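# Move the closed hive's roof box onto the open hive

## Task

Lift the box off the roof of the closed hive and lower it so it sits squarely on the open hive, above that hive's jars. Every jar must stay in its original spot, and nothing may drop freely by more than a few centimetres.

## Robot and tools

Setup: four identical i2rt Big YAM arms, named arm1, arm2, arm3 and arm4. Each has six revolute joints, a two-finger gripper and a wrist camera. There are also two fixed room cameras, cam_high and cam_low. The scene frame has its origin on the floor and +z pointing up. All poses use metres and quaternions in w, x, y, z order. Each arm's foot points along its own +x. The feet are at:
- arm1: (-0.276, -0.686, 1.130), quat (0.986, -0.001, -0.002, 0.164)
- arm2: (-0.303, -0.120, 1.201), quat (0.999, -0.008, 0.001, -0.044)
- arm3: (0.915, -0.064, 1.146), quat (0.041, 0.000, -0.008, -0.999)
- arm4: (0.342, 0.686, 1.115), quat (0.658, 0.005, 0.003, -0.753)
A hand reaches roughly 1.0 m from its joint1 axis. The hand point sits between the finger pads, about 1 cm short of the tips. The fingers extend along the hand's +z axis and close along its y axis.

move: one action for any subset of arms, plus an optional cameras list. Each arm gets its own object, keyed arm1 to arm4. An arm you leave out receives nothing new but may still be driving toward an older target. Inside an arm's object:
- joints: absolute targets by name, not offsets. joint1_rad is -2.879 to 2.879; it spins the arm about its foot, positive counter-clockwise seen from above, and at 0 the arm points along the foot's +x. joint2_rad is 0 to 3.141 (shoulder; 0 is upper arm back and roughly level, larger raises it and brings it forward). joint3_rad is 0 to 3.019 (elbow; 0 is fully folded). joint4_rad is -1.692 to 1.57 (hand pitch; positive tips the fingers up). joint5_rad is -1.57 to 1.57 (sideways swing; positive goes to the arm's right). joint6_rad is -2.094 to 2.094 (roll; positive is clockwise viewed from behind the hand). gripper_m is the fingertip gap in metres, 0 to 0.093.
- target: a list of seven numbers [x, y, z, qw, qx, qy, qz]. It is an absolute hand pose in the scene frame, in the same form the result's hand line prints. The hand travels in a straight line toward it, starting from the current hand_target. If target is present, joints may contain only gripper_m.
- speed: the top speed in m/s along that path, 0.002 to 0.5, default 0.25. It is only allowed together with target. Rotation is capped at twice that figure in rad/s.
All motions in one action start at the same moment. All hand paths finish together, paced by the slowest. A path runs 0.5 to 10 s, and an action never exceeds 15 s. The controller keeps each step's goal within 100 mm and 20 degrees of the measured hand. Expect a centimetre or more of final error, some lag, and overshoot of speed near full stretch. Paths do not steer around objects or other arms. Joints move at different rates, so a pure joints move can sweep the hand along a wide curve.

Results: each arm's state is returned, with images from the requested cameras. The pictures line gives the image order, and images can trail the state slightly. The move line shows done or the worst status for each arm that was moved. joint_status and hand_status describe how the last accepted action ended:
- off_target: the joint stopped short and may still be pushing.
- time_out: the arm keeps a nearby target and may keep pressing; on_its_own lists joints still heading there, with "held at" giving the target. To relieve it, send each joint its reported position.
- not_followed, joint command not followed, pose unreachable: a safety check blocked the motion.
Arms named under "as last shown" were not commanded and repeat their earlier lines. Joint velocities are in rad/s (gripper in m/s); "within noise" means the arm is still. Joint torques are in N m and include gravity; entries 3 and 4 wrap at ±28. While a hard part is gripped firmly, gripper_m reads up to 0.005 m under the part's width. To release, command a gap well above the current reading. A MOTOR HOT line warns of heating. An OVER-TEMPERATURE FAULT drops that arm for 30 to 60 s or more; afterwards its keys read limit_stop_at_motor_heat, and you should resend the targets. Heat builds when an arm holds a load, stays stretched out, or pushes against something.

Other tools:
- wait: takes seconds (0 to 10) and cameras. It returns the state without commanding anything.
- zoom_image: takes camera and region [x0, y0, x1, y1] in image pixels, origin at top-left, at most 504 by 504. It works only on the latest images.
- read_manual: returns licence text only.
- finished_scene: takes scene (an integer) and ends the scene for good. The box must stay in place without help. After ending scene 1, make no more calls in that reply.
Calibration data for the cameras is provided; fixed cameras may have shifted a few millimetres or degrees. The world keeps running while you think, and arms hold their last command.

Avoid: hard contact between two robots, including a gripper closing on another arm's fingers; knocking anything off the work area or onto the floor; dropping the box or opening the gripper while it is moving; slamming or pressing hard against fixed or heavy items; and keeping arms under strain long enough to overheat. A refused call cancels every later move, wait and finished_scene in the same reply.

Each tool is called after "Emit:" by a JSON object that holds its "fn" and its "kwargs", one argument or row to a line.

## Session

Emit:
{"fn": "move", "kwargs": {

}}

Emit:
{"fn": "zoom_image", "kwargs": {
  "camera": "arm1_cam_wrist",
  "region": [200, 100, 440, 310]
}}

Emit:
{"fn": "zoom_image", "kwargs": {
  "camera": "cam_high",
  "region": [400, 160, 580, 310]
}}

Emit:
{"fn": "zoom_image", "kwargs": {
  "camera": "cam_low",
  "region": [390, 200, 530, 300]
}}

Scene clock: 0.00 s.
Joint torques (N m): no reading
Heat: arm1: hottest joint1_rad 37 °C; arm2: hottest joint1_rad 35 °C; arm3: hottest joint1_rad 35 °C; arm4: hottest joint3_rad 37 °C.
Joint velocities: within noise
arm1.joint_positions: joint1_rad=-0.101 joint2_rad=+0.597 joint3_rad=+1.316 joint4_rad=-1.146 joint5_rad=+0.204 joint6_rad=-0.336 gripper_m=+0.09396
arm1.joint_status: not commanded
arm1.hand: x=-0.0198 y=-0.6619 z=+1.6805 quat_wxyz=(-0.534, +0.180, -0.818, +0.115) (m; scene frame)
arm1.hand_target: x=-0.0229 y=-0.6626 z=+1.6934 quat_wxyz=(-0.546, +0.177, -0.811, +0.115) (m; scene frame)
arm1.hand_status: not commanded
arm2.joint_positions: joint1_rad=-0.181 joint2_rad=+0.626 joint3_rad=+1.378 joint4_rad=-1.324 joint5_rad=-0.237 joint6_rad=+0.083 gripper_m=+0.09396
arm2.joint_status: not commanded
arm2.hand: x=-0.0612 y=-0.1358 z=+1.7378 quat_wxyz=(-0.483, -0.093, -0.869, -0.052) (m; scene frame)
arm2.hand_target: x=-0.0633 y=-0.1350 z=+1.7467 quat_wxyz=(-0.492, -0.091, -0.865, -0.051) (m; scene frame)
arm2.hand_status: not commanded
arm3.joint_positions: joint1_rad=+0.133 joint2_rad=+0.548 joint3_rad=+1.429 joint4_rad=-1.520 joint5_rad=-0.253 joint6_rad=-0.242 gripper_m=+0.09396
arm3.joint_status: not commanded
arm3.hand: x=+0.7559 y=-0.1339 z=+1.6831 quat_wxyz=(-0.114, -0.850, -0.252, +0.449) (m; scene frame)
arm3.hand_target: x=+0.7577 y=-0.1334 z=+1.6936 quat_wxyz=(-0.113, -0.844, -0.252, +0.460) (m; scene frame)
arm3.hand_status: not commanded
arm4.joint_positions: joint1_rad=+0.455 joint2_rad=+0.590 joint3_rad=+1.318 joint4_rad=-1.342 joint5_rad=+0.195 joint6_rad=+0.414 gripper_m=+0.09396
arm4.joint_status: not commanded
arm4.hand: x=+0.3805 y=+0.4520 z=+1.6238 quat_wxyz=(-0.381, -0.686, -0.563, +0.261) (m; scene frame)
arm4.hand_target: x=+0.3798 y=+0.4540 z=+1.6349 quat_wxyz=(-0.392, -0.682, -0.558, +0.265) (m; scene frame)
arm4.hand_status: not commanded
pictures: arm1_cam_wrist, arm2_cam_wrist, arm3_cam_wrist, arm4_cam_wrist, cam_high, cam_low
camera_calibration:
arm1_cam_wrist: T_world_to_cam=[[0.168163, -0.906994, 0.386113, -1.24656], [-0.844429, -0.334629, -0.418285, 0.464963], [0.508587, -0.255705, -0.822165, 1.34527], [0, 0, 0, 1]] pos_world=[-0.0819312, -0.63104, 1.78183]
arm2_cam_wrist: T_world_to_cam=[[-0.130009, -0.970136, -0.204779, 0.21827], [-0.928809, 0.191442, -0.317275, 0.519808], [0.347003, 0.148951, -0.92596, 1.7786], [0, 0, 0, 1]] pos_world=[-0.106001, -0.152687, 1.85653]
arm3_cam_wrist: T_world_to_cam=[[-0.538792, 0.841832, 0.0319603, 0.466946], [0.788835, 0.517463, -0.331618, 0.0345507], [-0.295705, -0.153462, -0.942872, 1.91583], [0, 0, 0, 1]] pos_world=[0.790852, -0.116962, 1.80291]
arm4_cam_wrist: T_world_to_cam=[[-0.972309, 0.066865, -0.223927, 0.702497], [0.137712, 0.93809, -0.317841, 0.045078], [0.188811, -0.339878, -0.921322, 1.7027], [0, 0, 0, 1]] pos_world=[0.355348, 0.489449, 1.74037]

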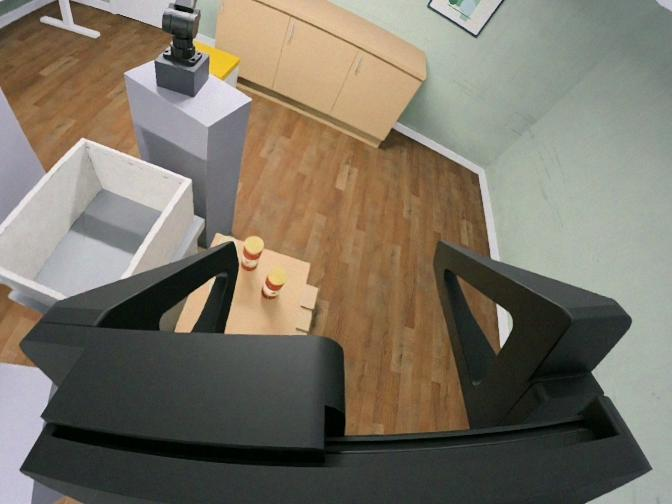

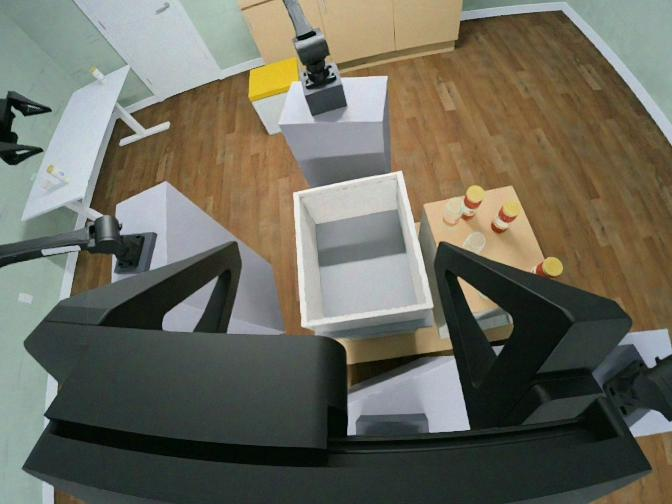

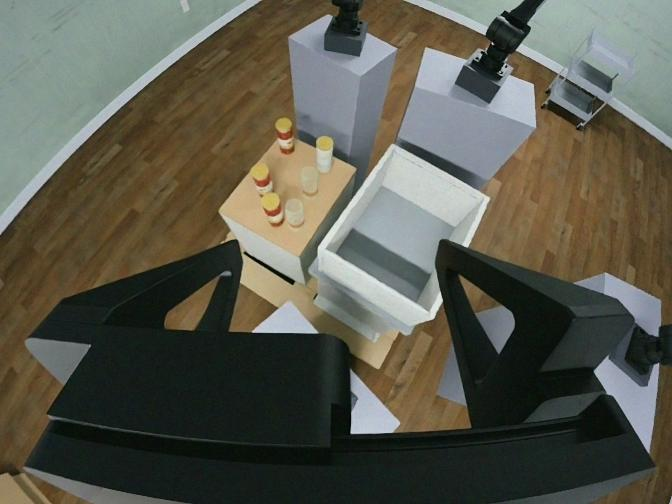

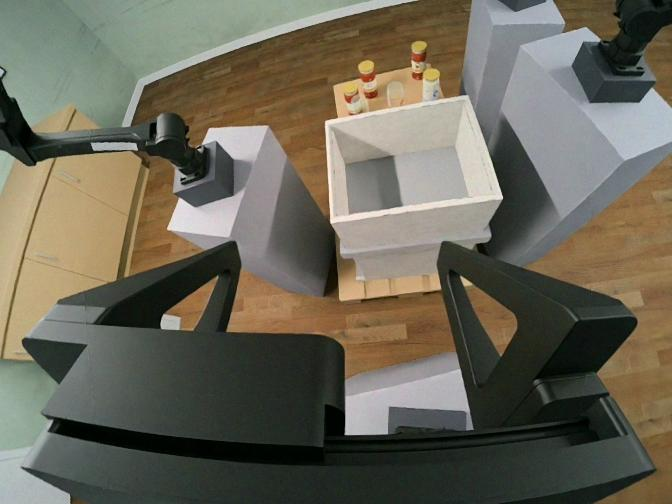

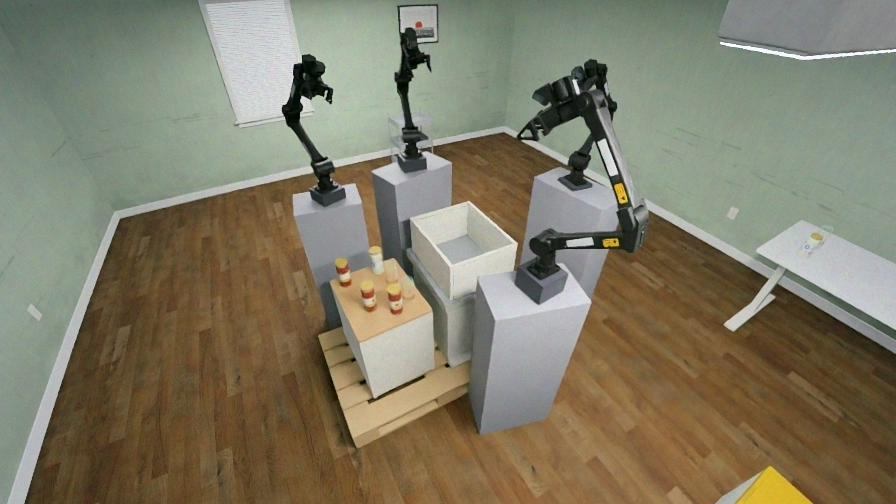

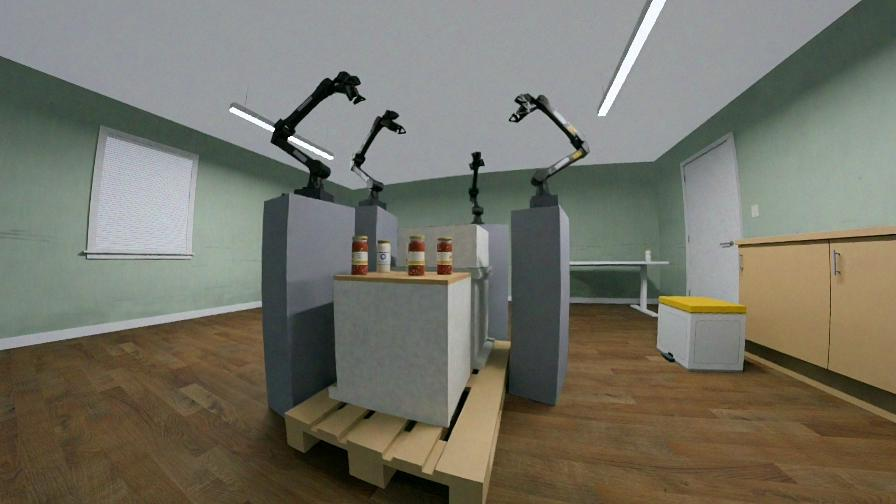

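Scaled by 2.100 from the camera's 672x504 image, which has a finer 960x720 frame.

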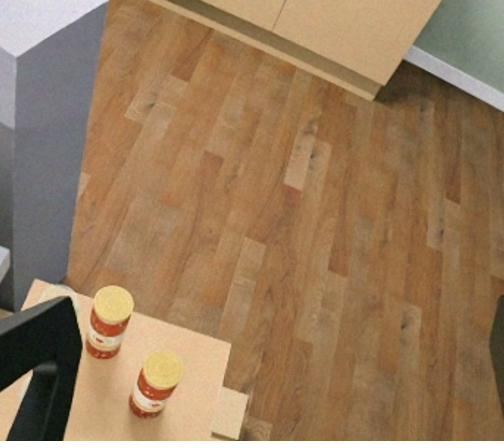

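Scaled by 2.800.

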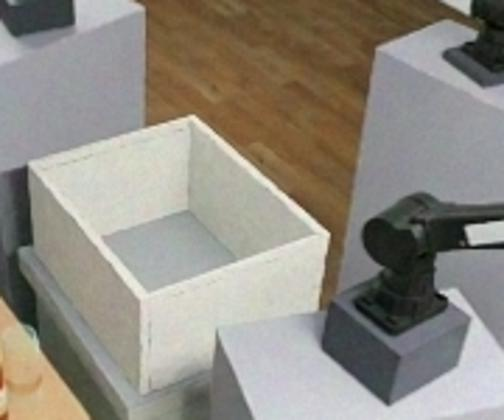

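Scaled by 3.600.

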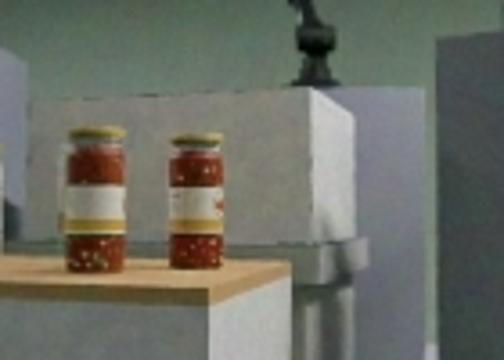

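Emit:
{"fn": "zoom_image", "kwargs": {
  "camera": "arm3_cam_wrist",
  "region": [210, 100, 510, 350]
}}

Emit:
{"fn": "zoom_image", "kwargs": {
  "camera": "arm2_cam_wrist",
  "region": [270, 150, 580, 380]
}}

Emit:
{"fn": "zoom_image", "kwargs": {
  "camera": "arm4_cam_wrist",
  "region": [300, 20, 530, 250]
}}

Emit:
{"fn": "zoom_image", "kwargs": {
  "camera": "cam_low",
  "region": [320, 200, 510, 300]
}}

Scaled by 1.680 from the camera's 672x504 image, which has a finer 960x720 frame.

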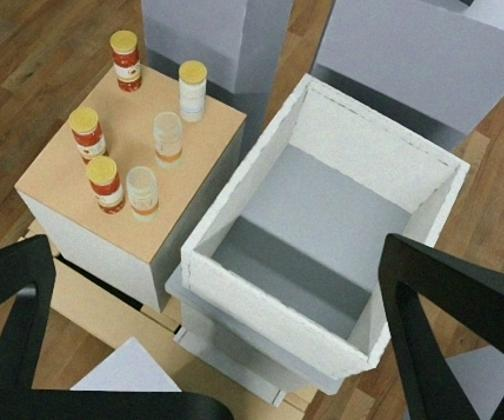

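Scaled by 1.626 from the camera's 672x504 image, which has a finer 960x720 frame.

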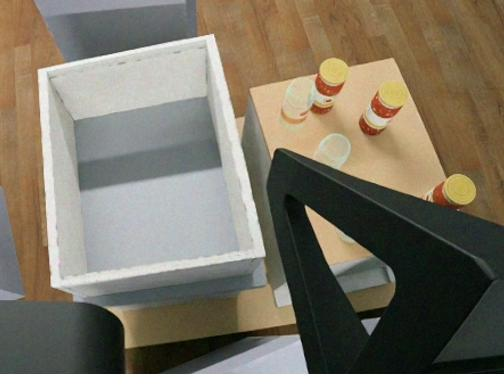

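Scaled by 2.191 from the camera's 672x504 image, which has a finer 960x720 frame.

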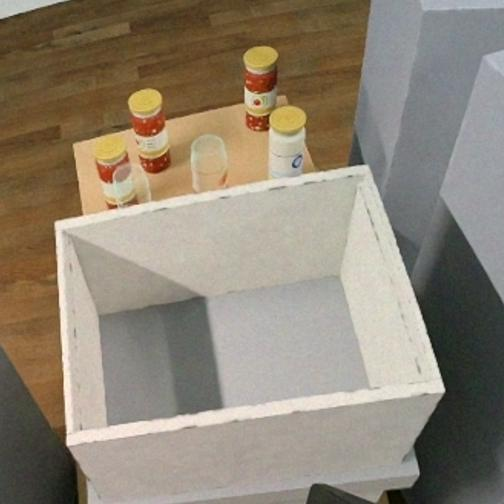

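Scaled by 2.653.

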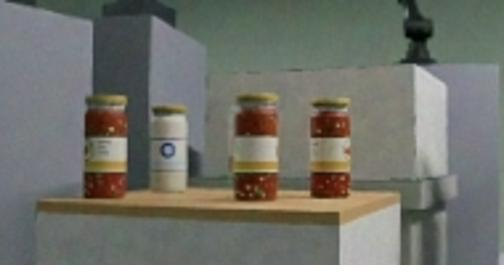

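Emit:
{"fn": "move", "kwargs": {
  "arm2": {"target":[0.075,-0.097,1.25,0,0.6996,0.7145,0],"speed":0.18},
  "arm3": {"target":[0.55,-0.097,1.25,0,0.6996,0.7145,0],"speed":0.18}
}}

Scene clock: 38.33 s.
Joint torques (N m): arm1=[0.38 3.37 10.09 1.85 0.08 0.01] | arm2=[-1.2 -8.88 10.18 1.28 -0.06 0.05] | arm3=[2.14 -9.41 10.02 0.75 0.04 -0.28] | arm4=[-0.91 2.78 10.56 2.1 0.06 -0.02]
Heat: arm1: hottest joint3_rad 43 °C; arm2: hottest joint1_rad 35 °C; arm3: hottest joint1_rad 35 °C; arm4: hottest joint3_rad 42 °C.
move: arm2 off_target; arm3 done
Joint velocities: within noise
arm1, arm4: as last shown
arm2.joint_positions: joint1_rad=+0.155 joint2_rad=+1.476 joint3_rad=+0.875 joint4_rad=-0.982 joint5_rad=-0.013 joint6_rad=+1.587 gripper_m=+0.09396
arm2.joint_status: not commanded
arm2.hand: x=+0.0617 y=-0.0929 z=+1.2498 quat_wxyz=(+0.005, -0.689, -0.725, +0.007) (m; scene frame)
arm2.hand_target: x=+0.0748 y=-0.0971 z=+1.2502 quat_wxyz=(+0.000, -0.700, -0.715, +0.000) (m; scene frame)
arm2.hand_status: off_target (0.014 m and 2.0 deg from the pose sent, 0.508 m and 93.3 deg at the start)
arm3.joint_positions: joint1_rad=+0.011 joint2_rad=+1.382 joint3_rad=+0.933 joint4_rad=-1.138 joint5_rad=+0.015 joint6_rad=-1.471 gripper_m=+0.09396
arm3.joint_status: not commanded
arm3.hand: x=+0.5585 y=-0.0927 z=+1.2478 quat_wxyz=(-0.006, -0.709, -0.705, -0.005) (m; scene frame)
arm3.hand_target: x=+0.5502 y=-0.0971 z=+1.2501 quat_wxyz=(+0.000, -0.700, -0.715, +0.000) (m; scene frame)
arm3.hand_status: done (0.010 m and 1.8 deg from the pose sent, 0.481 m and 78.5 deg at the start)
pictures: arm1_cam_wrist, arm2_cam_wrist, arm3_cam_wrist, arm4_cam_wrist, cam_high, cam_low
camera_calibration:
arm1_cam_wrist: T_world_to_cam=[[0.168163, -0.906994, 0.386113, -1.24656], [-0.844429, -0.334629, -0.418285, 0.464963], [0.508587, -0.255705, -0.822165, 1.34527], [0, 0, 0, 1]] pos_world=[-0.0819312, -0.63104, 1.78183]
arm2_cam_wrist: T_world_to_cam=[[-0.99962, -0.020018, 0.0189527, 0.0382471], [-0.00402836, 0.786215, 0.61794, -0.699742], [-0.0272708, 0.617629, -0.785996, 1.16941], [0, 0, 0, 1]] pos_world=[0.0673045, -0.171347, 1.35082]
arm3_cam_wrist: T_world_to_cam=[[-0.999707, 0.00161508, -0.0241661, 0.58943], [-0.0127982, 0.81187, 0.583698, -0.642552], [0.0205625, 0.583836, -0.811611, 1.18135], [0, 0, 0, 1]] pos_world=[0.556742, -0.169, 1.3481]
arm4_cam_wrist: T_world_to_cam=[[-0.972309, 0.066865, -0.223927, 0.702497], [0.137712, 0.93809, -0.317841, 0.045078], [0.188811, -0.339878, -0.921322, 1.7027], [0, 0, 0, 1]] pos_world=[0.355348, 0.489449, 1.74037]

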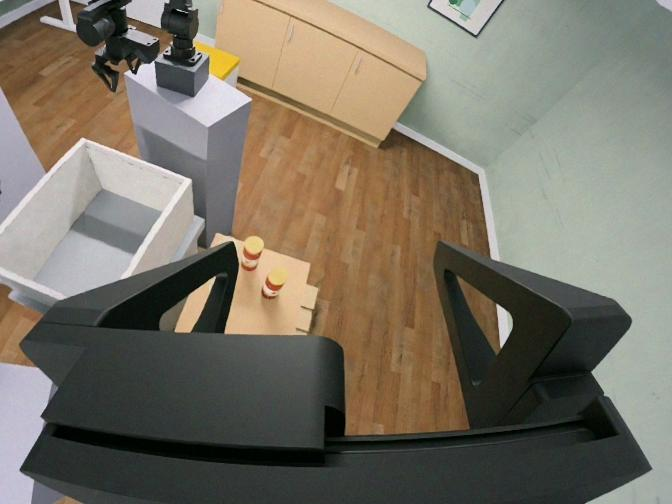

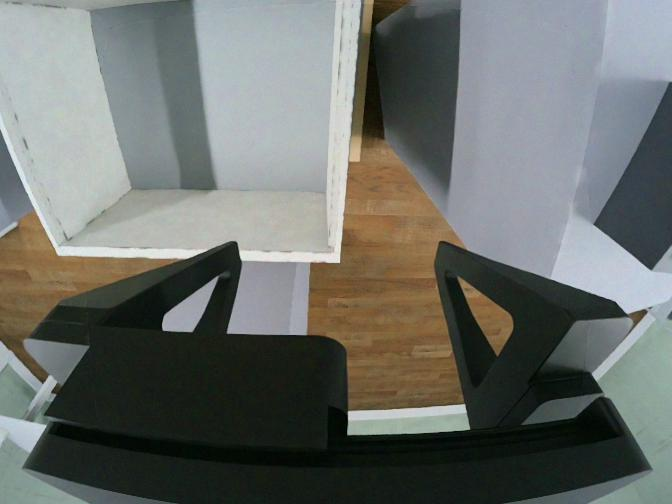

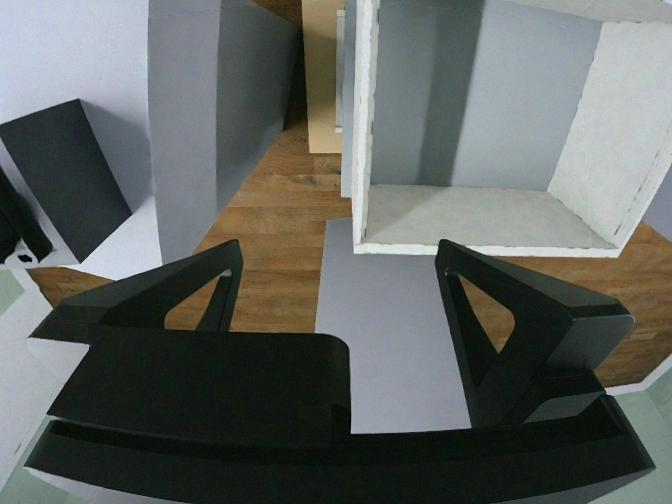

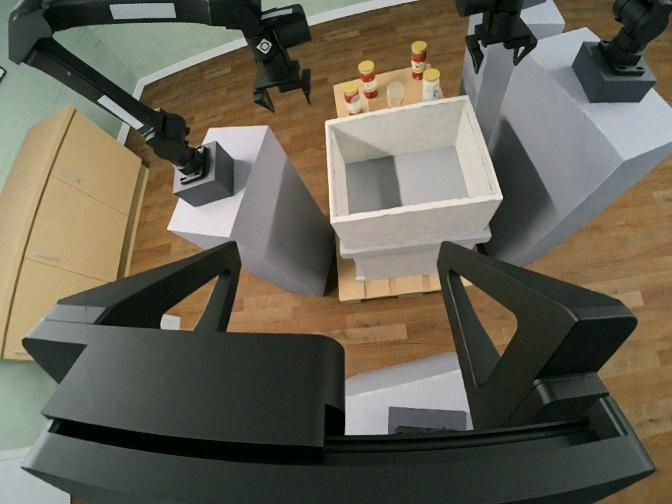

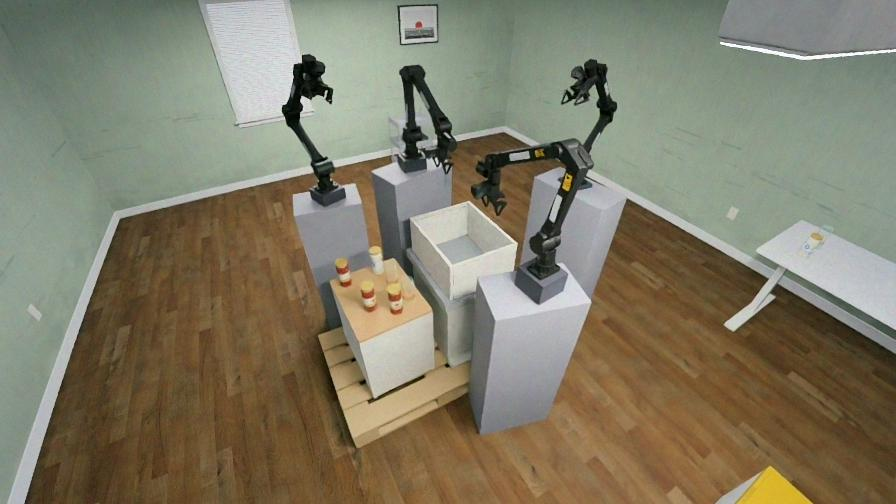

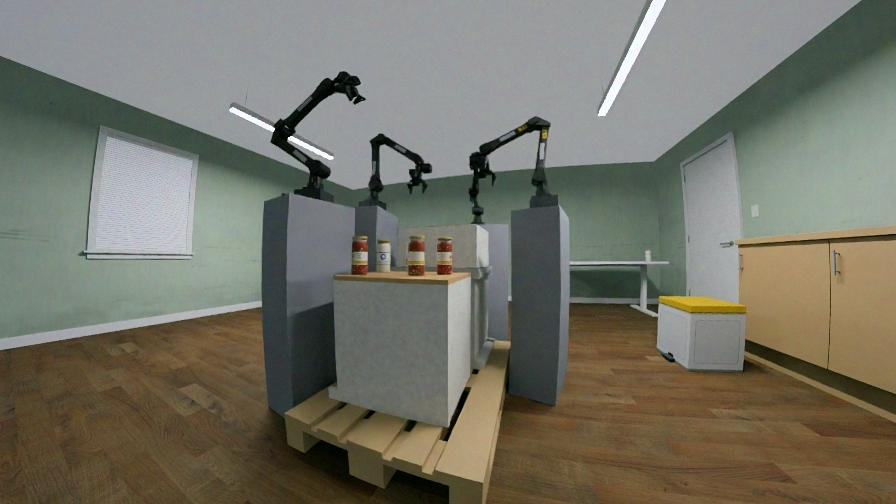

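Emit:
{"fn": "move", "kwargs": {
  "arm2": {"target":[0.052,-0.085,1.12,0,0.7164,0.6977,0],"speed":0.12},
  "arm3": {"target":[0.527,-0.090,1.12,0,0.6983,0.7158,0],"speed":0.12},
  "cameras": ["arm2_cam_wrist","arm3_cam_wrist","arm4_cam_wrist"]
}}

Scene clock: 44.60 s.
Joint torques (N m): arm1=[0.5 3.25 10.07 1.84 0.09 0.01] | arm2=[0.79 -9.29 5.63 1.32 -0.06 0.01] | arm3=[0.38 -11.69 7.05 0.75 0.03 -0.26] | arm4=[-1.61 3.55 10.36 2.21 0.05 -0.05]
Heat: arm1: hottest joint3_rad 44 °C; arm2: hottest joint1_rad 35 °C; arm3: hottest joint1_rad 35 °C; arm4: hottest joint3_rad 42 °C.
move: arm2 off_target; arm3 done
Joint velocities: within noise
arm1, arm4: as last shown
arm2.joint_positions: joint1_rad=+0.169 joint2_rad=+1.716 joint3_rad=+0.731 joint4_rad=-0.568 joint5_rad=-0.014 joint6_rad=+1.677 gripper_m=+0.09396
arm2.joint_status: not commanded
arm2.hand: x=+0.0545 y=-0.0904 z=+1.1288 quat_wxyz=(-0.005, -0.716, -0.698, -0.004) (m; scene frame)
arm2.hand_target: x=+0.0518 y=-0.0851 z=+1.1203 quat_wxyz=(+0.000, -0.716, -0.698, +0.000) (m; scene frame)
arm2.hand_status: off_target (0.011 m and 0.8 deg from the pose sent, 0.130 m and 4.6 deg at the start)
arm3.joint_positions: joint1_rad=+0.002 joint2_rad=+1.659 joint3_rad=+0.849 joint4_rad=-0.763 joint5_rad=+0.015 joint6_rad=-1.504 gripper_m=+0.09396
arm3.joint_status: not commanded
arm3.hand: x=+0.5306 y=-0.0940 z=+1.1232 quat_wxyz=(-0.001, -0.701, -0.713, +0.000) (m; scene frame)
arm3.hand_target: x=+0.5270 y=-0.0900 z=+1.1201 quat_wxyz=(+0.000, -0.698, -0.716, +0.000) (m; scene frame)
arm3.hand_status: done (0.006 m and 0.4 deg from the pose sent, 0.132 m and 2.0 deg at the start)
pictures: arm2_cam_wrist, arm3_cam_wrist, arm4_cam_wrist
camera_calibration:
arm2_cam_wrist: T_world_to_cam=[[-0.998355, 0.0564799, -0.00982528, 0.0727256], [0.0382126, 0.783378, 0.62037, -0.632254], [0.0427354, 0.618975, -0.784247, 1.06697], [0, 0, 0, 1]] pos_world=[0.0511687, -0.169241, 1.22971]
arm3_cam_wrist: T_world_to_cam=[[-0.999678, -0.0229229, -0.0109281, 0.541257], [-0.0249941, 0.812028, 0.583083, -0.56196], [-0.00449202, 0.583168, -0.812339, 1.09562], [0, 0, 0, 1]] pos_world=[0.531958, -0.170195, 1.2236]
arm4_cam_wrist: T_world_to_cam=[[-0.972309, 0.066865, -0.223927, 0.702497], [0.137712, 0.93809, -0.317841, 0.045078], [0.188811, -0.339878, -0.921322, 1.7027], [0, 0, 0, 1]] pos_world=[0.355348, 0.489449, 1.74037]

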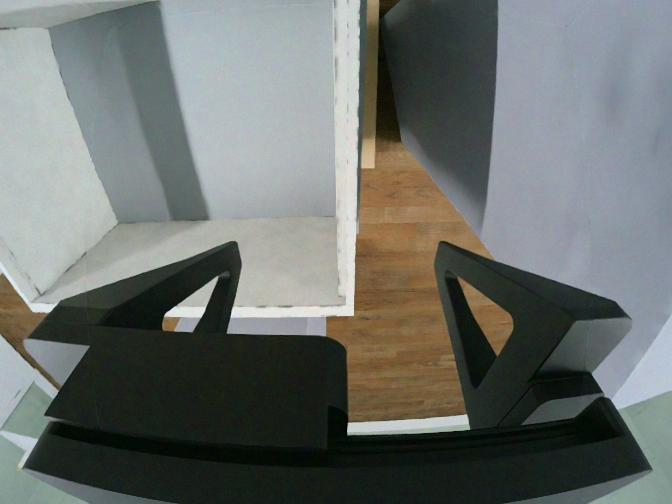

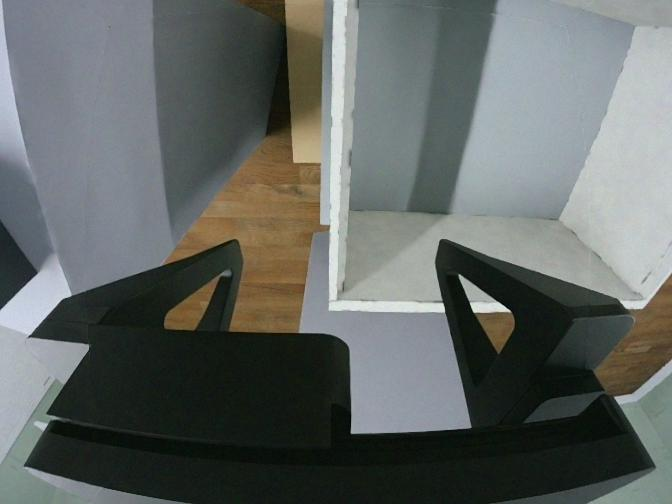

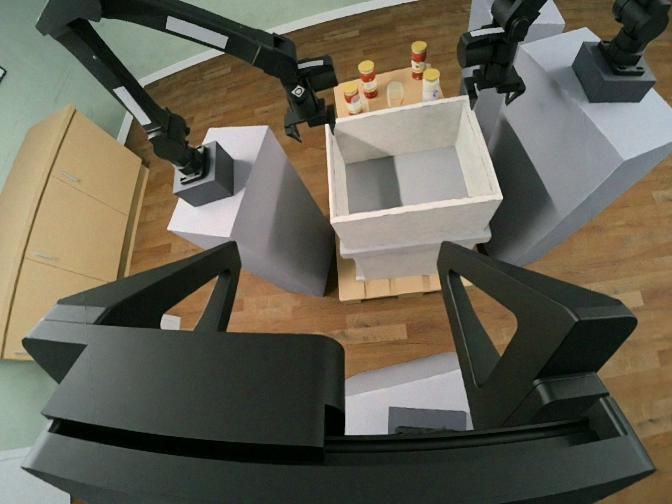

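Emit:
{"fn": "move", "kwargs": {
  "arm2": {"target":[0.050,-0.090,1.015,0,0.710,0.704,0],"speed":0.1},
  "arm3": {"target":[0.526,-0.092,1.02,0,0.704,0.710,0],"speed":0.1}
}}

Emit:
{"fn": "zoom_image", "kwargs": {
  "camera": "cam_high",
  "region": [400, 130, 600, 310]
}}

Emit:
{"fn": "zoom_image", "kwargs": {
  "camera": "arm4_cam_wrist",
  "region": [260, 20, 530, 250]
}}

Scene clock: 53.67 s.
Joint torques (N m): arm1=[0.5 3.37 10.09 1.84 0.08 0.02] | arm2=[-0.21 -10.81 4.1 1.35 -0.04 -0.25] | arm3=[0.5 -13.22 4.79 0.83 0.02 -0.08] | arm4=[-1.55 3.14 10.45 2.22 0.08 -0.11]
Heat: arm1: hottest joint3_rad 45 °C; arm2: hottest joint1_rad 35 °C; arm3: hottest joint1_rad 35 °C; arm4: hottest joint3_rad 43 °C.
move: arm2 done; arm3 done
Joint velocities: within noise
arm1, arm4: as last shown
arm2.joint_positions: joint1_rad=+0.169 joint2_rad=+2.031 joint3_rad=+0.725 joint4_rad=-0.259 joint5_rad=-0.014 joint6_rad=+1.678 gripper_m=+0.09396
arm2.joint_status: not commanded
arm2.hand: x=+0.0471 y=-0.0927 z=+1.0226 quat_wxyz=(-0.001, -0.716, -0.698, +0.000) (m; scene frame)
arm2.hand_target: x=+0.0500 y=-0.0900 z=+1.0153 quat_wxyz=(+0.000, -0.710, -0.704, +0.000) (m; scene frame)
arm2.hand_status: done (0.009 m and 1.0 deg from the pose sent, 0.114 m and 1.2 deg at the start)
arm3.joint_positions: joint1_rad=+0.002 joint2_rad=+1.911 joint3_rad=+0.821 joint4_rad=-0.481 joint5_rad=+0.015 joint6_rad=-1.505 gripper_m=+0.09396
arm3.joint_status: not commanded
arm3.hand: x=+0.5276 y=-0.0959 z=+1.0244 quat_wxyz=(+0.000, -0.701, -0.714, +0.001) (m; scene frame)
arm3.hand_target: x=+0.5260 y=-0.0920 z=+1.0202 quat_wxyz=(+0.000, -0.704, -0.710, +0.000) (m; scene frame)
arm3.hand_status: done (0.006 m and 0.6 deg from the pose sent, 0.103 m and 0.6 deg at the start)
pictures: arm1_cam_wrist, arm2_cam_wrist, arm3_cam_wrist, arm4_cam_wrist, cam_high, cam_low
camera_calibration:
arm1_cam_wrist: T_world_to_cam=[[0.168163, -0.906994, 0.386113, -1.24656], [-0.844429, -0.334629, -0.418285, 0.464963], [0.508587, -0.255705, -0.822165, 1.34527], [0, 0, 0, 1]] pos_world=[-0.0819312, -0.63104, 1.78183]
arm2_cam_wrist: T_world_to_cam=[[-0.998345, 0.0574837, 0.00190269, 0.0525258], [0.0463179, 0.783931, 0.619118, -0.563273], [0.0340976, 0.618181, -0.785296, 0.986745], [0, 0, 0, 1]] pos_world=[0.0448828, -0.17144, 1.12352]
arm3_cam_wrist: T_world_to_cam=[[-0.999693, -0.0233604, -0.00827517, 0.534385], [-0.023804, 0.812185, 0.582914, -0.50329], [-0.00689617, 0.582932, -0.812491, 1.01786], [0, 0, 0, 1]] pos_world=[0.52926, -0.172095, 1.1248]
arm4_cam_wrist: T_world_to_cam=[[-0.972309, 0.066865, -0.223927, 0.702497], [0.137712, 0.93809, -0.317841, 0.045078], [0.188811, -0.339878, -0.921322, 1.7027], [0, 0, 0, 1]] pos_world=[0.355348, 0.489449, 1.74037]

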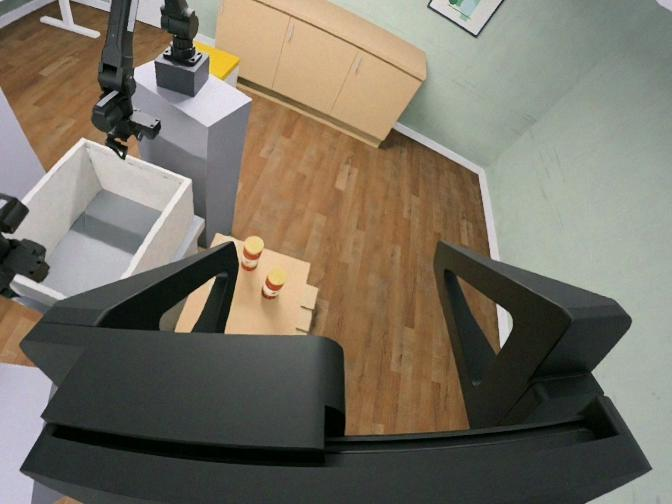

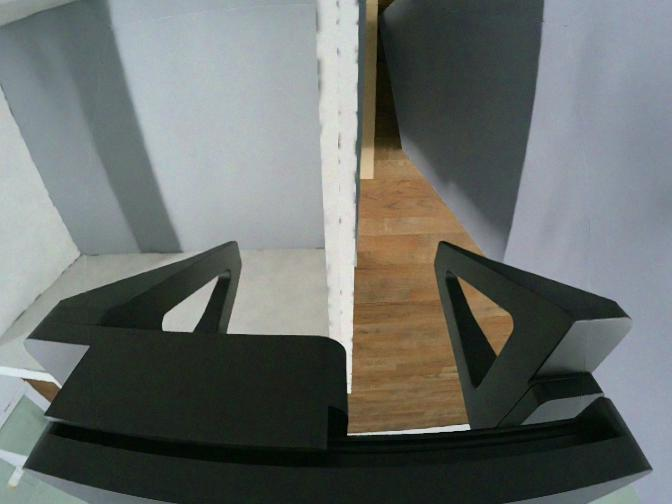

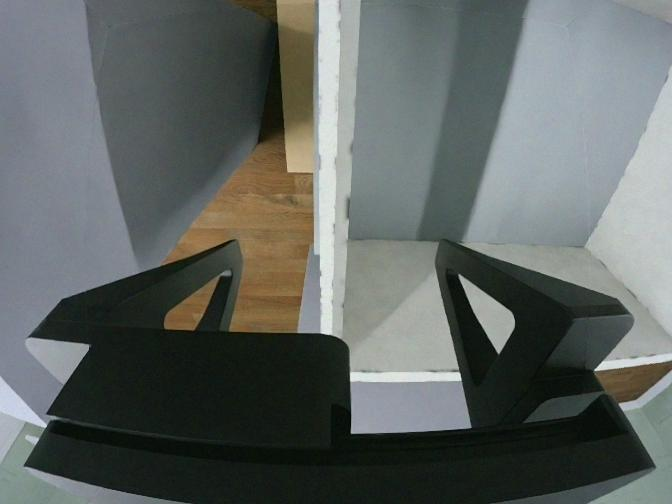

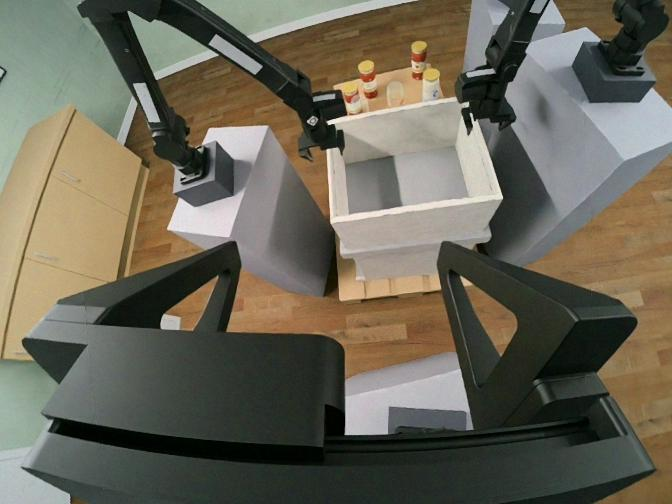

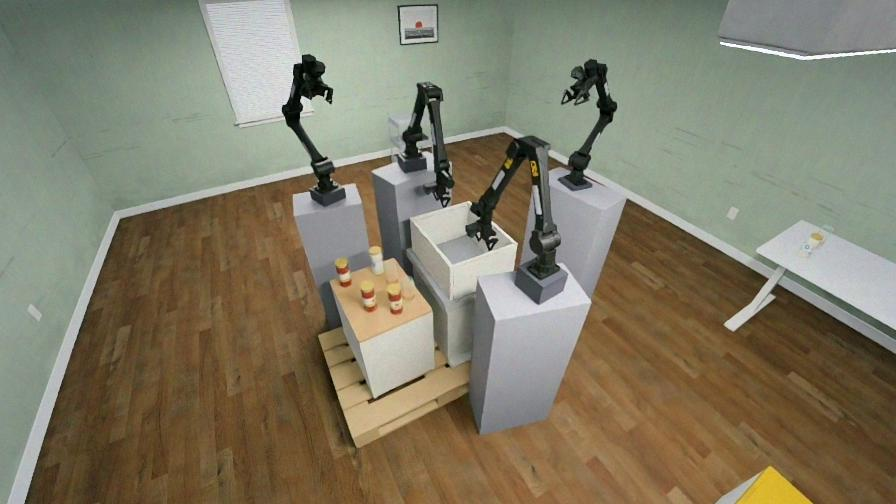

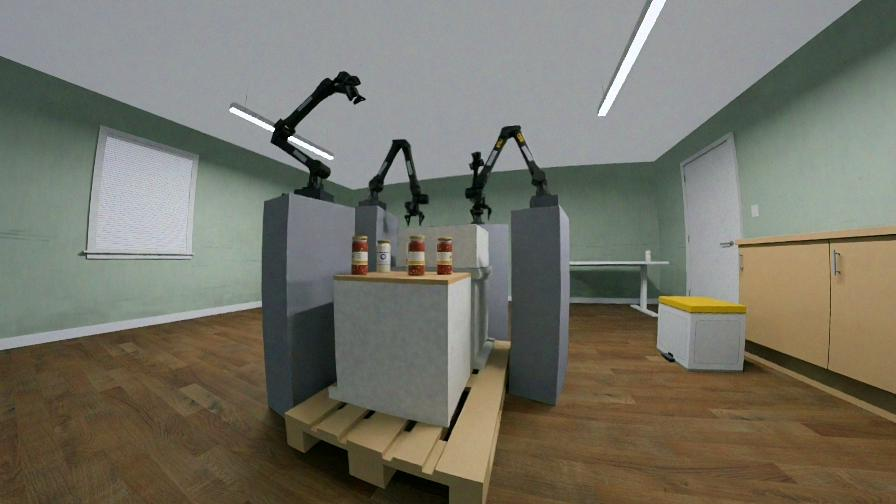

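Scaled by 2.520.

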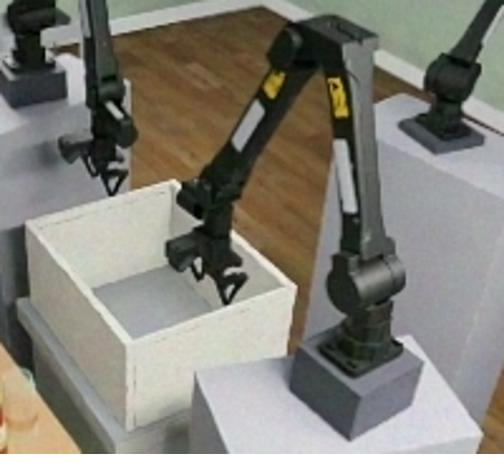

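Scaled by 1.867 from the camera's 672x504 image, which has a finer 960x720 frame.

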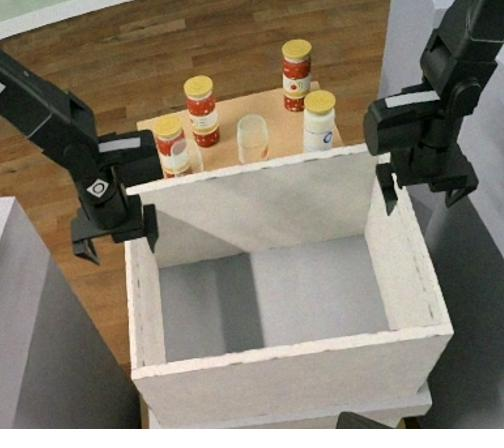

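Emit:
{"fn": "move", "kwargs": {
  "arm2": {"target":[0.047,-0.095,0.955,0,0.712,0.702,0],"speed":0.08},
  "arm3": {"target":[0.532,-0.094,0.955,0,0.702,0.712,0],"speed":0.08},
  "cameras": ["arm2_cam_wrist","arm3_cam_wrist","arm4_cam_wrist"]
}}

Scene clock: 59.70 s.
Joint torques (N m): arm1=[0.5 3.31 10.07 1.81 0.08 0.02] | arm2=[-0.62 -11.46 2.48 1.18 -0.05 -0.28] | arm3=[0.79 -13.92 3.67 0.75 0.02 -0.1] | arm4=[-1.38 2.96 10.51 2.3 0.09 -0.05]
Heat: arm1: hottest joint3_rad 45 °C; arm2: hottest joint1_rad 35 °C; arm3: hottest joint1_rad 35 °C; arm4: hottest joint3_rad 44 °C.
move: arm2 done; arm3 done
Joint velocities: within noise
arm1, arm4: as last shown
arm2.joint_positions: joint1_rad=+0.169 joint2_rad=+2.219 joint3_rad=+0.770 joint4_rad=-0.111 joint5_rad=-0.014 joint6_rad=+1.677 gripper_m=+0.09396
arm2.joint_status: not commanded
arm2.hand: x=+0.0487 y=-0.0935 z=+0.9640 quat_wxyz=(-0.003, -0.716, -0.698, -0.002) (m; scene frame)
arm2.hand_target: x=+0.0468 y=-0.0949 z=+0.9552 quat_wxyz=(+0.000, -0.712, -0.702, +0.000) (m; scene frame)
arm2.hand_status: done (0.009 m and 0.7 deg from the pose sent, 0.068 m and 0.7 deg at the start)
arm3.joint_positions: joint1_rad=+0.002 joint2_rad=+2.090 joint3_rad=+0.821 joint4_rad=-0.306 joint5_rad=+0.015 joint6_rad=-1.505 gripper_m=+0.09396
arm3.joint_status: not commanded
arm3.hand: x=+0.5353 y=-0.0963 z=+0.9592 quat_wxyz=(-0.002, -0.701, -0.714, -0.001) (m; scene frame)
arm3.hand_target: x=+0.5320 y=-0.0940 z=+0.9551 quat_wxyz=(+0.000, -0.702, -0.712, +0.000) (m; scene frame)
arm3.hand_status: done (0.006 m and 0.3 deg from the pose sent, 0.070 m and 0.3 deg at the start)
pictures: arm2_cam_wrist, arm3_cam_wrist, arm4_cam_wrist
camera_calibration:
arm2_cam_wrist: T_world_to_cam=[[-0.998393, 0.056542, -0.00378269, 0.0595705], [0.0420336, 0.783672, 0.619751, -0.526932], [0.0380064, 0.618597, -0.784789, 0.940539], [0, 0, 0, 1]] pos_world=[0.0458771, -0.172241, 1.06492]
arm3_cam_wrist: T_world_to_cam=[[-0.999648, -0.0234474, -0.0124214, 0.545484], [-0.0262908, 0.811964, 0.583116, -0.463644], [-0.00358685, 0.583237, -0.812294, 0.963155], [0, 0, 0, 1]] pos_world=[0.536557, -0.172495, 1.0595]
arm4_cam_wrist: T_world_to_cam=[[-0.972309, 0.066865, -0.223927, 0.702497], [0.137712, 0.93809, -0.317841, 0.045078], [0.188811, -0.339878, -0.921322, 1.7027], [0, 0, 0, 1]] pos_world=[0.355348, 0.489449, 1.74037]

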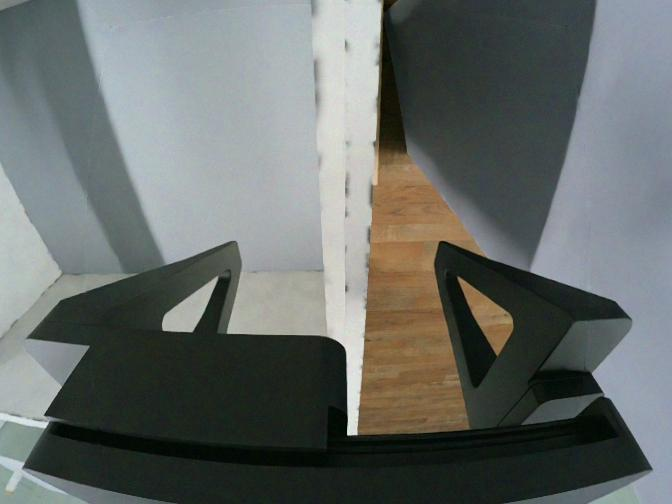

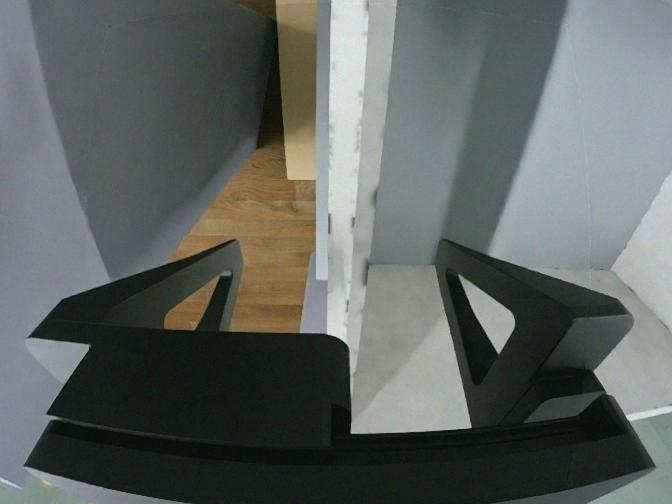

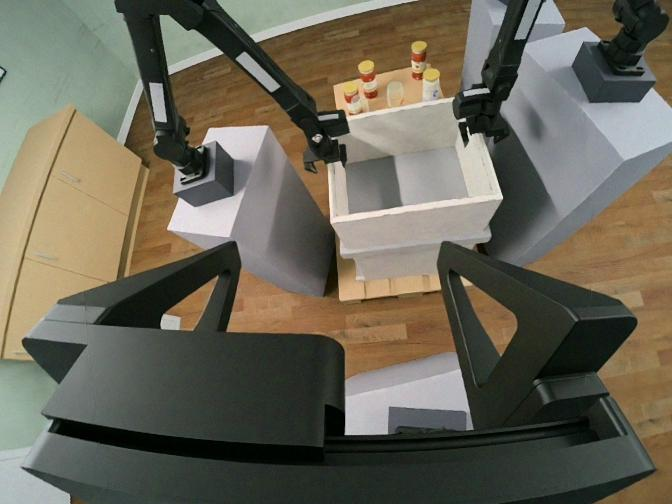

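Emit:
{"fn": "move", "kwargs": {
  "arm2": {"target":[0.040,-0.095,0.908,0,0.712,0.702,0],"speed":0.06},
  "arm3": {"target":[0.531,-0.094,0.912,0,0.702,0.712,0],"speed":0.06},
  "cameras": ["arm2_cam_wrist","arm3_cam_wrist","arm4_cam_wrist"]
}}

Emit:
{"fn": "zoom_image", "kwargs": {
  "camera": "arm4_cam_wrist",
  "region": [260, 60, 530, 250]
}}

Scene clock: 62.83 s.
Joint torques (N m): arm1=[0.44 3.31 10.07 1.85 0.08 0.02] | arm2=[-0.26 -11.81 1.31 1.35 -0.07 -0.24] | arm3=[0.62 -14.27 3.25 0.77 0.03 -0.12] | arm4=[-1.32 2.84 10.48 2.17 0.06 -0.07]
Heat: arm1: hottest joint3_rad 46 °C; arm2: hottest joint1_rad 35 °C; arm3: hottest joint1_rad 35 °C; arm4: hottest joint3_rad 44 °C.
move: arm2 off_target; arm3 done
Joint velocities: within noise
arm1, arm4: as last shown
arm2.joint_positions: joint1_rad=+0.169 joint2_rad=+2.364 joint3_rad=+0.813 joint4_rad=-0.004 joint5_rad=-0.014 joint6_rad=+1.677 gripper_m=+0.09396
arm2.joint_status: not commanded
arm2.hand: x=+0.0455 y=-0.0945 z=+0.9175 quat_wxyz=(-0.004, -0.716, -0.698, -0.004) (m; scene frame)
arm2.hand_target: x=+0.0397 y=-0.0950 z=+0.9083 quat_wxyz=(+0.000, -0.712, -0.702, +0.000) (m; scene frame)
arm2.hand_status: off_target (0.011 m and 0.9 deg from the pose sent, 0.057 m and 0.7 deg at the start)
arm3.joint_positions: joint1_rad=+0.002 joint2_rad=+2.215 joint3_rad=+0.850 joint4_rad=-0.214 joint5_rad=+0.015 joint6_rad=-1.505 gripper_m=+0.09396
arm3.joint_status: not commanded
arm3.hand: x=+0.5373 y=-0.0969 z=+0.9167 quat_wxyz=(-0.003, -0.701, -0.714, -0.003) (m; scene frame)
arm3.hand_target: x=+0.5311 y=-0.0939 z=+0.9121 quat_wxyz=(+0.000, -0.702, -0.712, +0.000) (m; scene frame)
arm3.hand_status: done (0.008 m and 0.6 deg from the pose sent, 0.047 m and 0.4 deg at the start)
pictures: arm2_cam_wrist, arm3_cam_wrist, arm4_cam_wrist
camera_calibration:
arm2_cam_wrist: T_world_to_cam=[[-0.998371, 0.0564956, -0.0079759, 0.0601182], [0.0393788, 0.783447, 0.620209, -0.497491], [0.0412878, 0.618885, -0.784396, 0.904373], [0, 0, 0, 1]] pos_world=[0.0422713, -0.173341, 1.01841]
arm3_cam_wrist: T_world_to_cam=[[-0.99958, -0.0234592, -0.0170086, 0.551064], [-0.0289761, 0.811749, 0.583287, -0.437102], [0.000123249, 0.583535, -0.812088, 0.926834], [0, 0, 0, 1]] pos_world=[0.538053, -0.173095, 1.017]
arm4_cam_wrist: T_world_to_cam=[[-0.972309, 0.066865, -0.223927, 0.702497], [0.137712, 0.93809, -0.317841, 0.045078], [0.188811, -0.339878, -0.921322, 1.7027], [0, 0, 0, 1]] pos_world=[0.355348, 0.489449, 1.74037]

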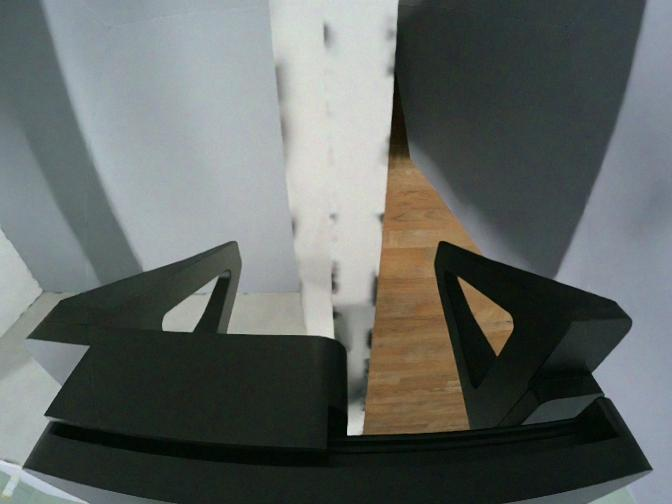

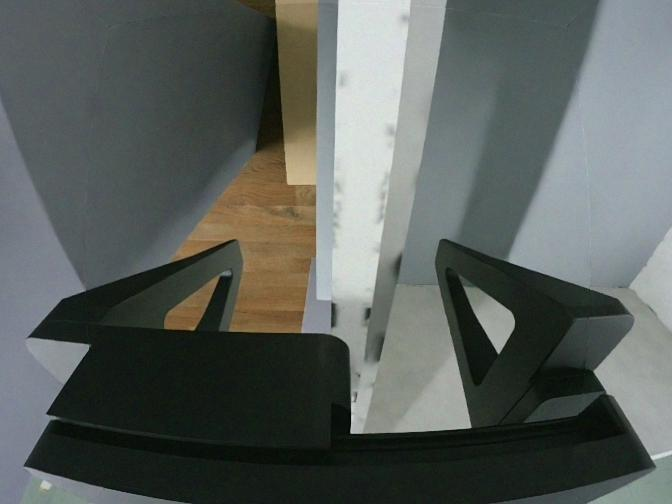

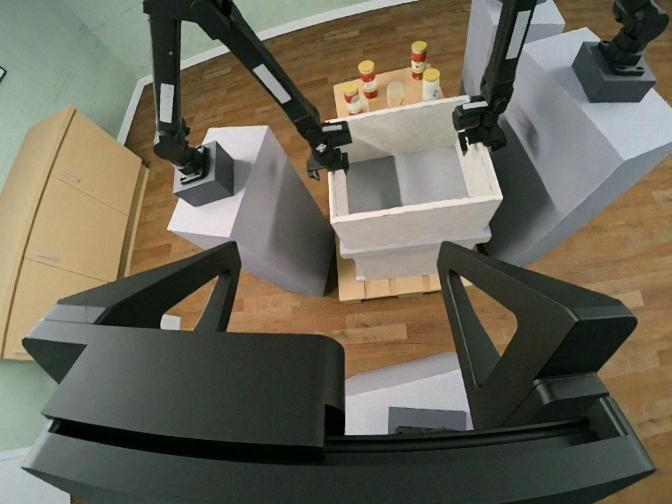

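Scaled by 1.867 from the camera's 672x504 image, which has a finer 960x720 frame.

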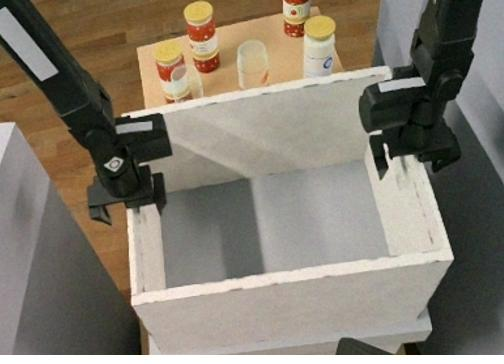

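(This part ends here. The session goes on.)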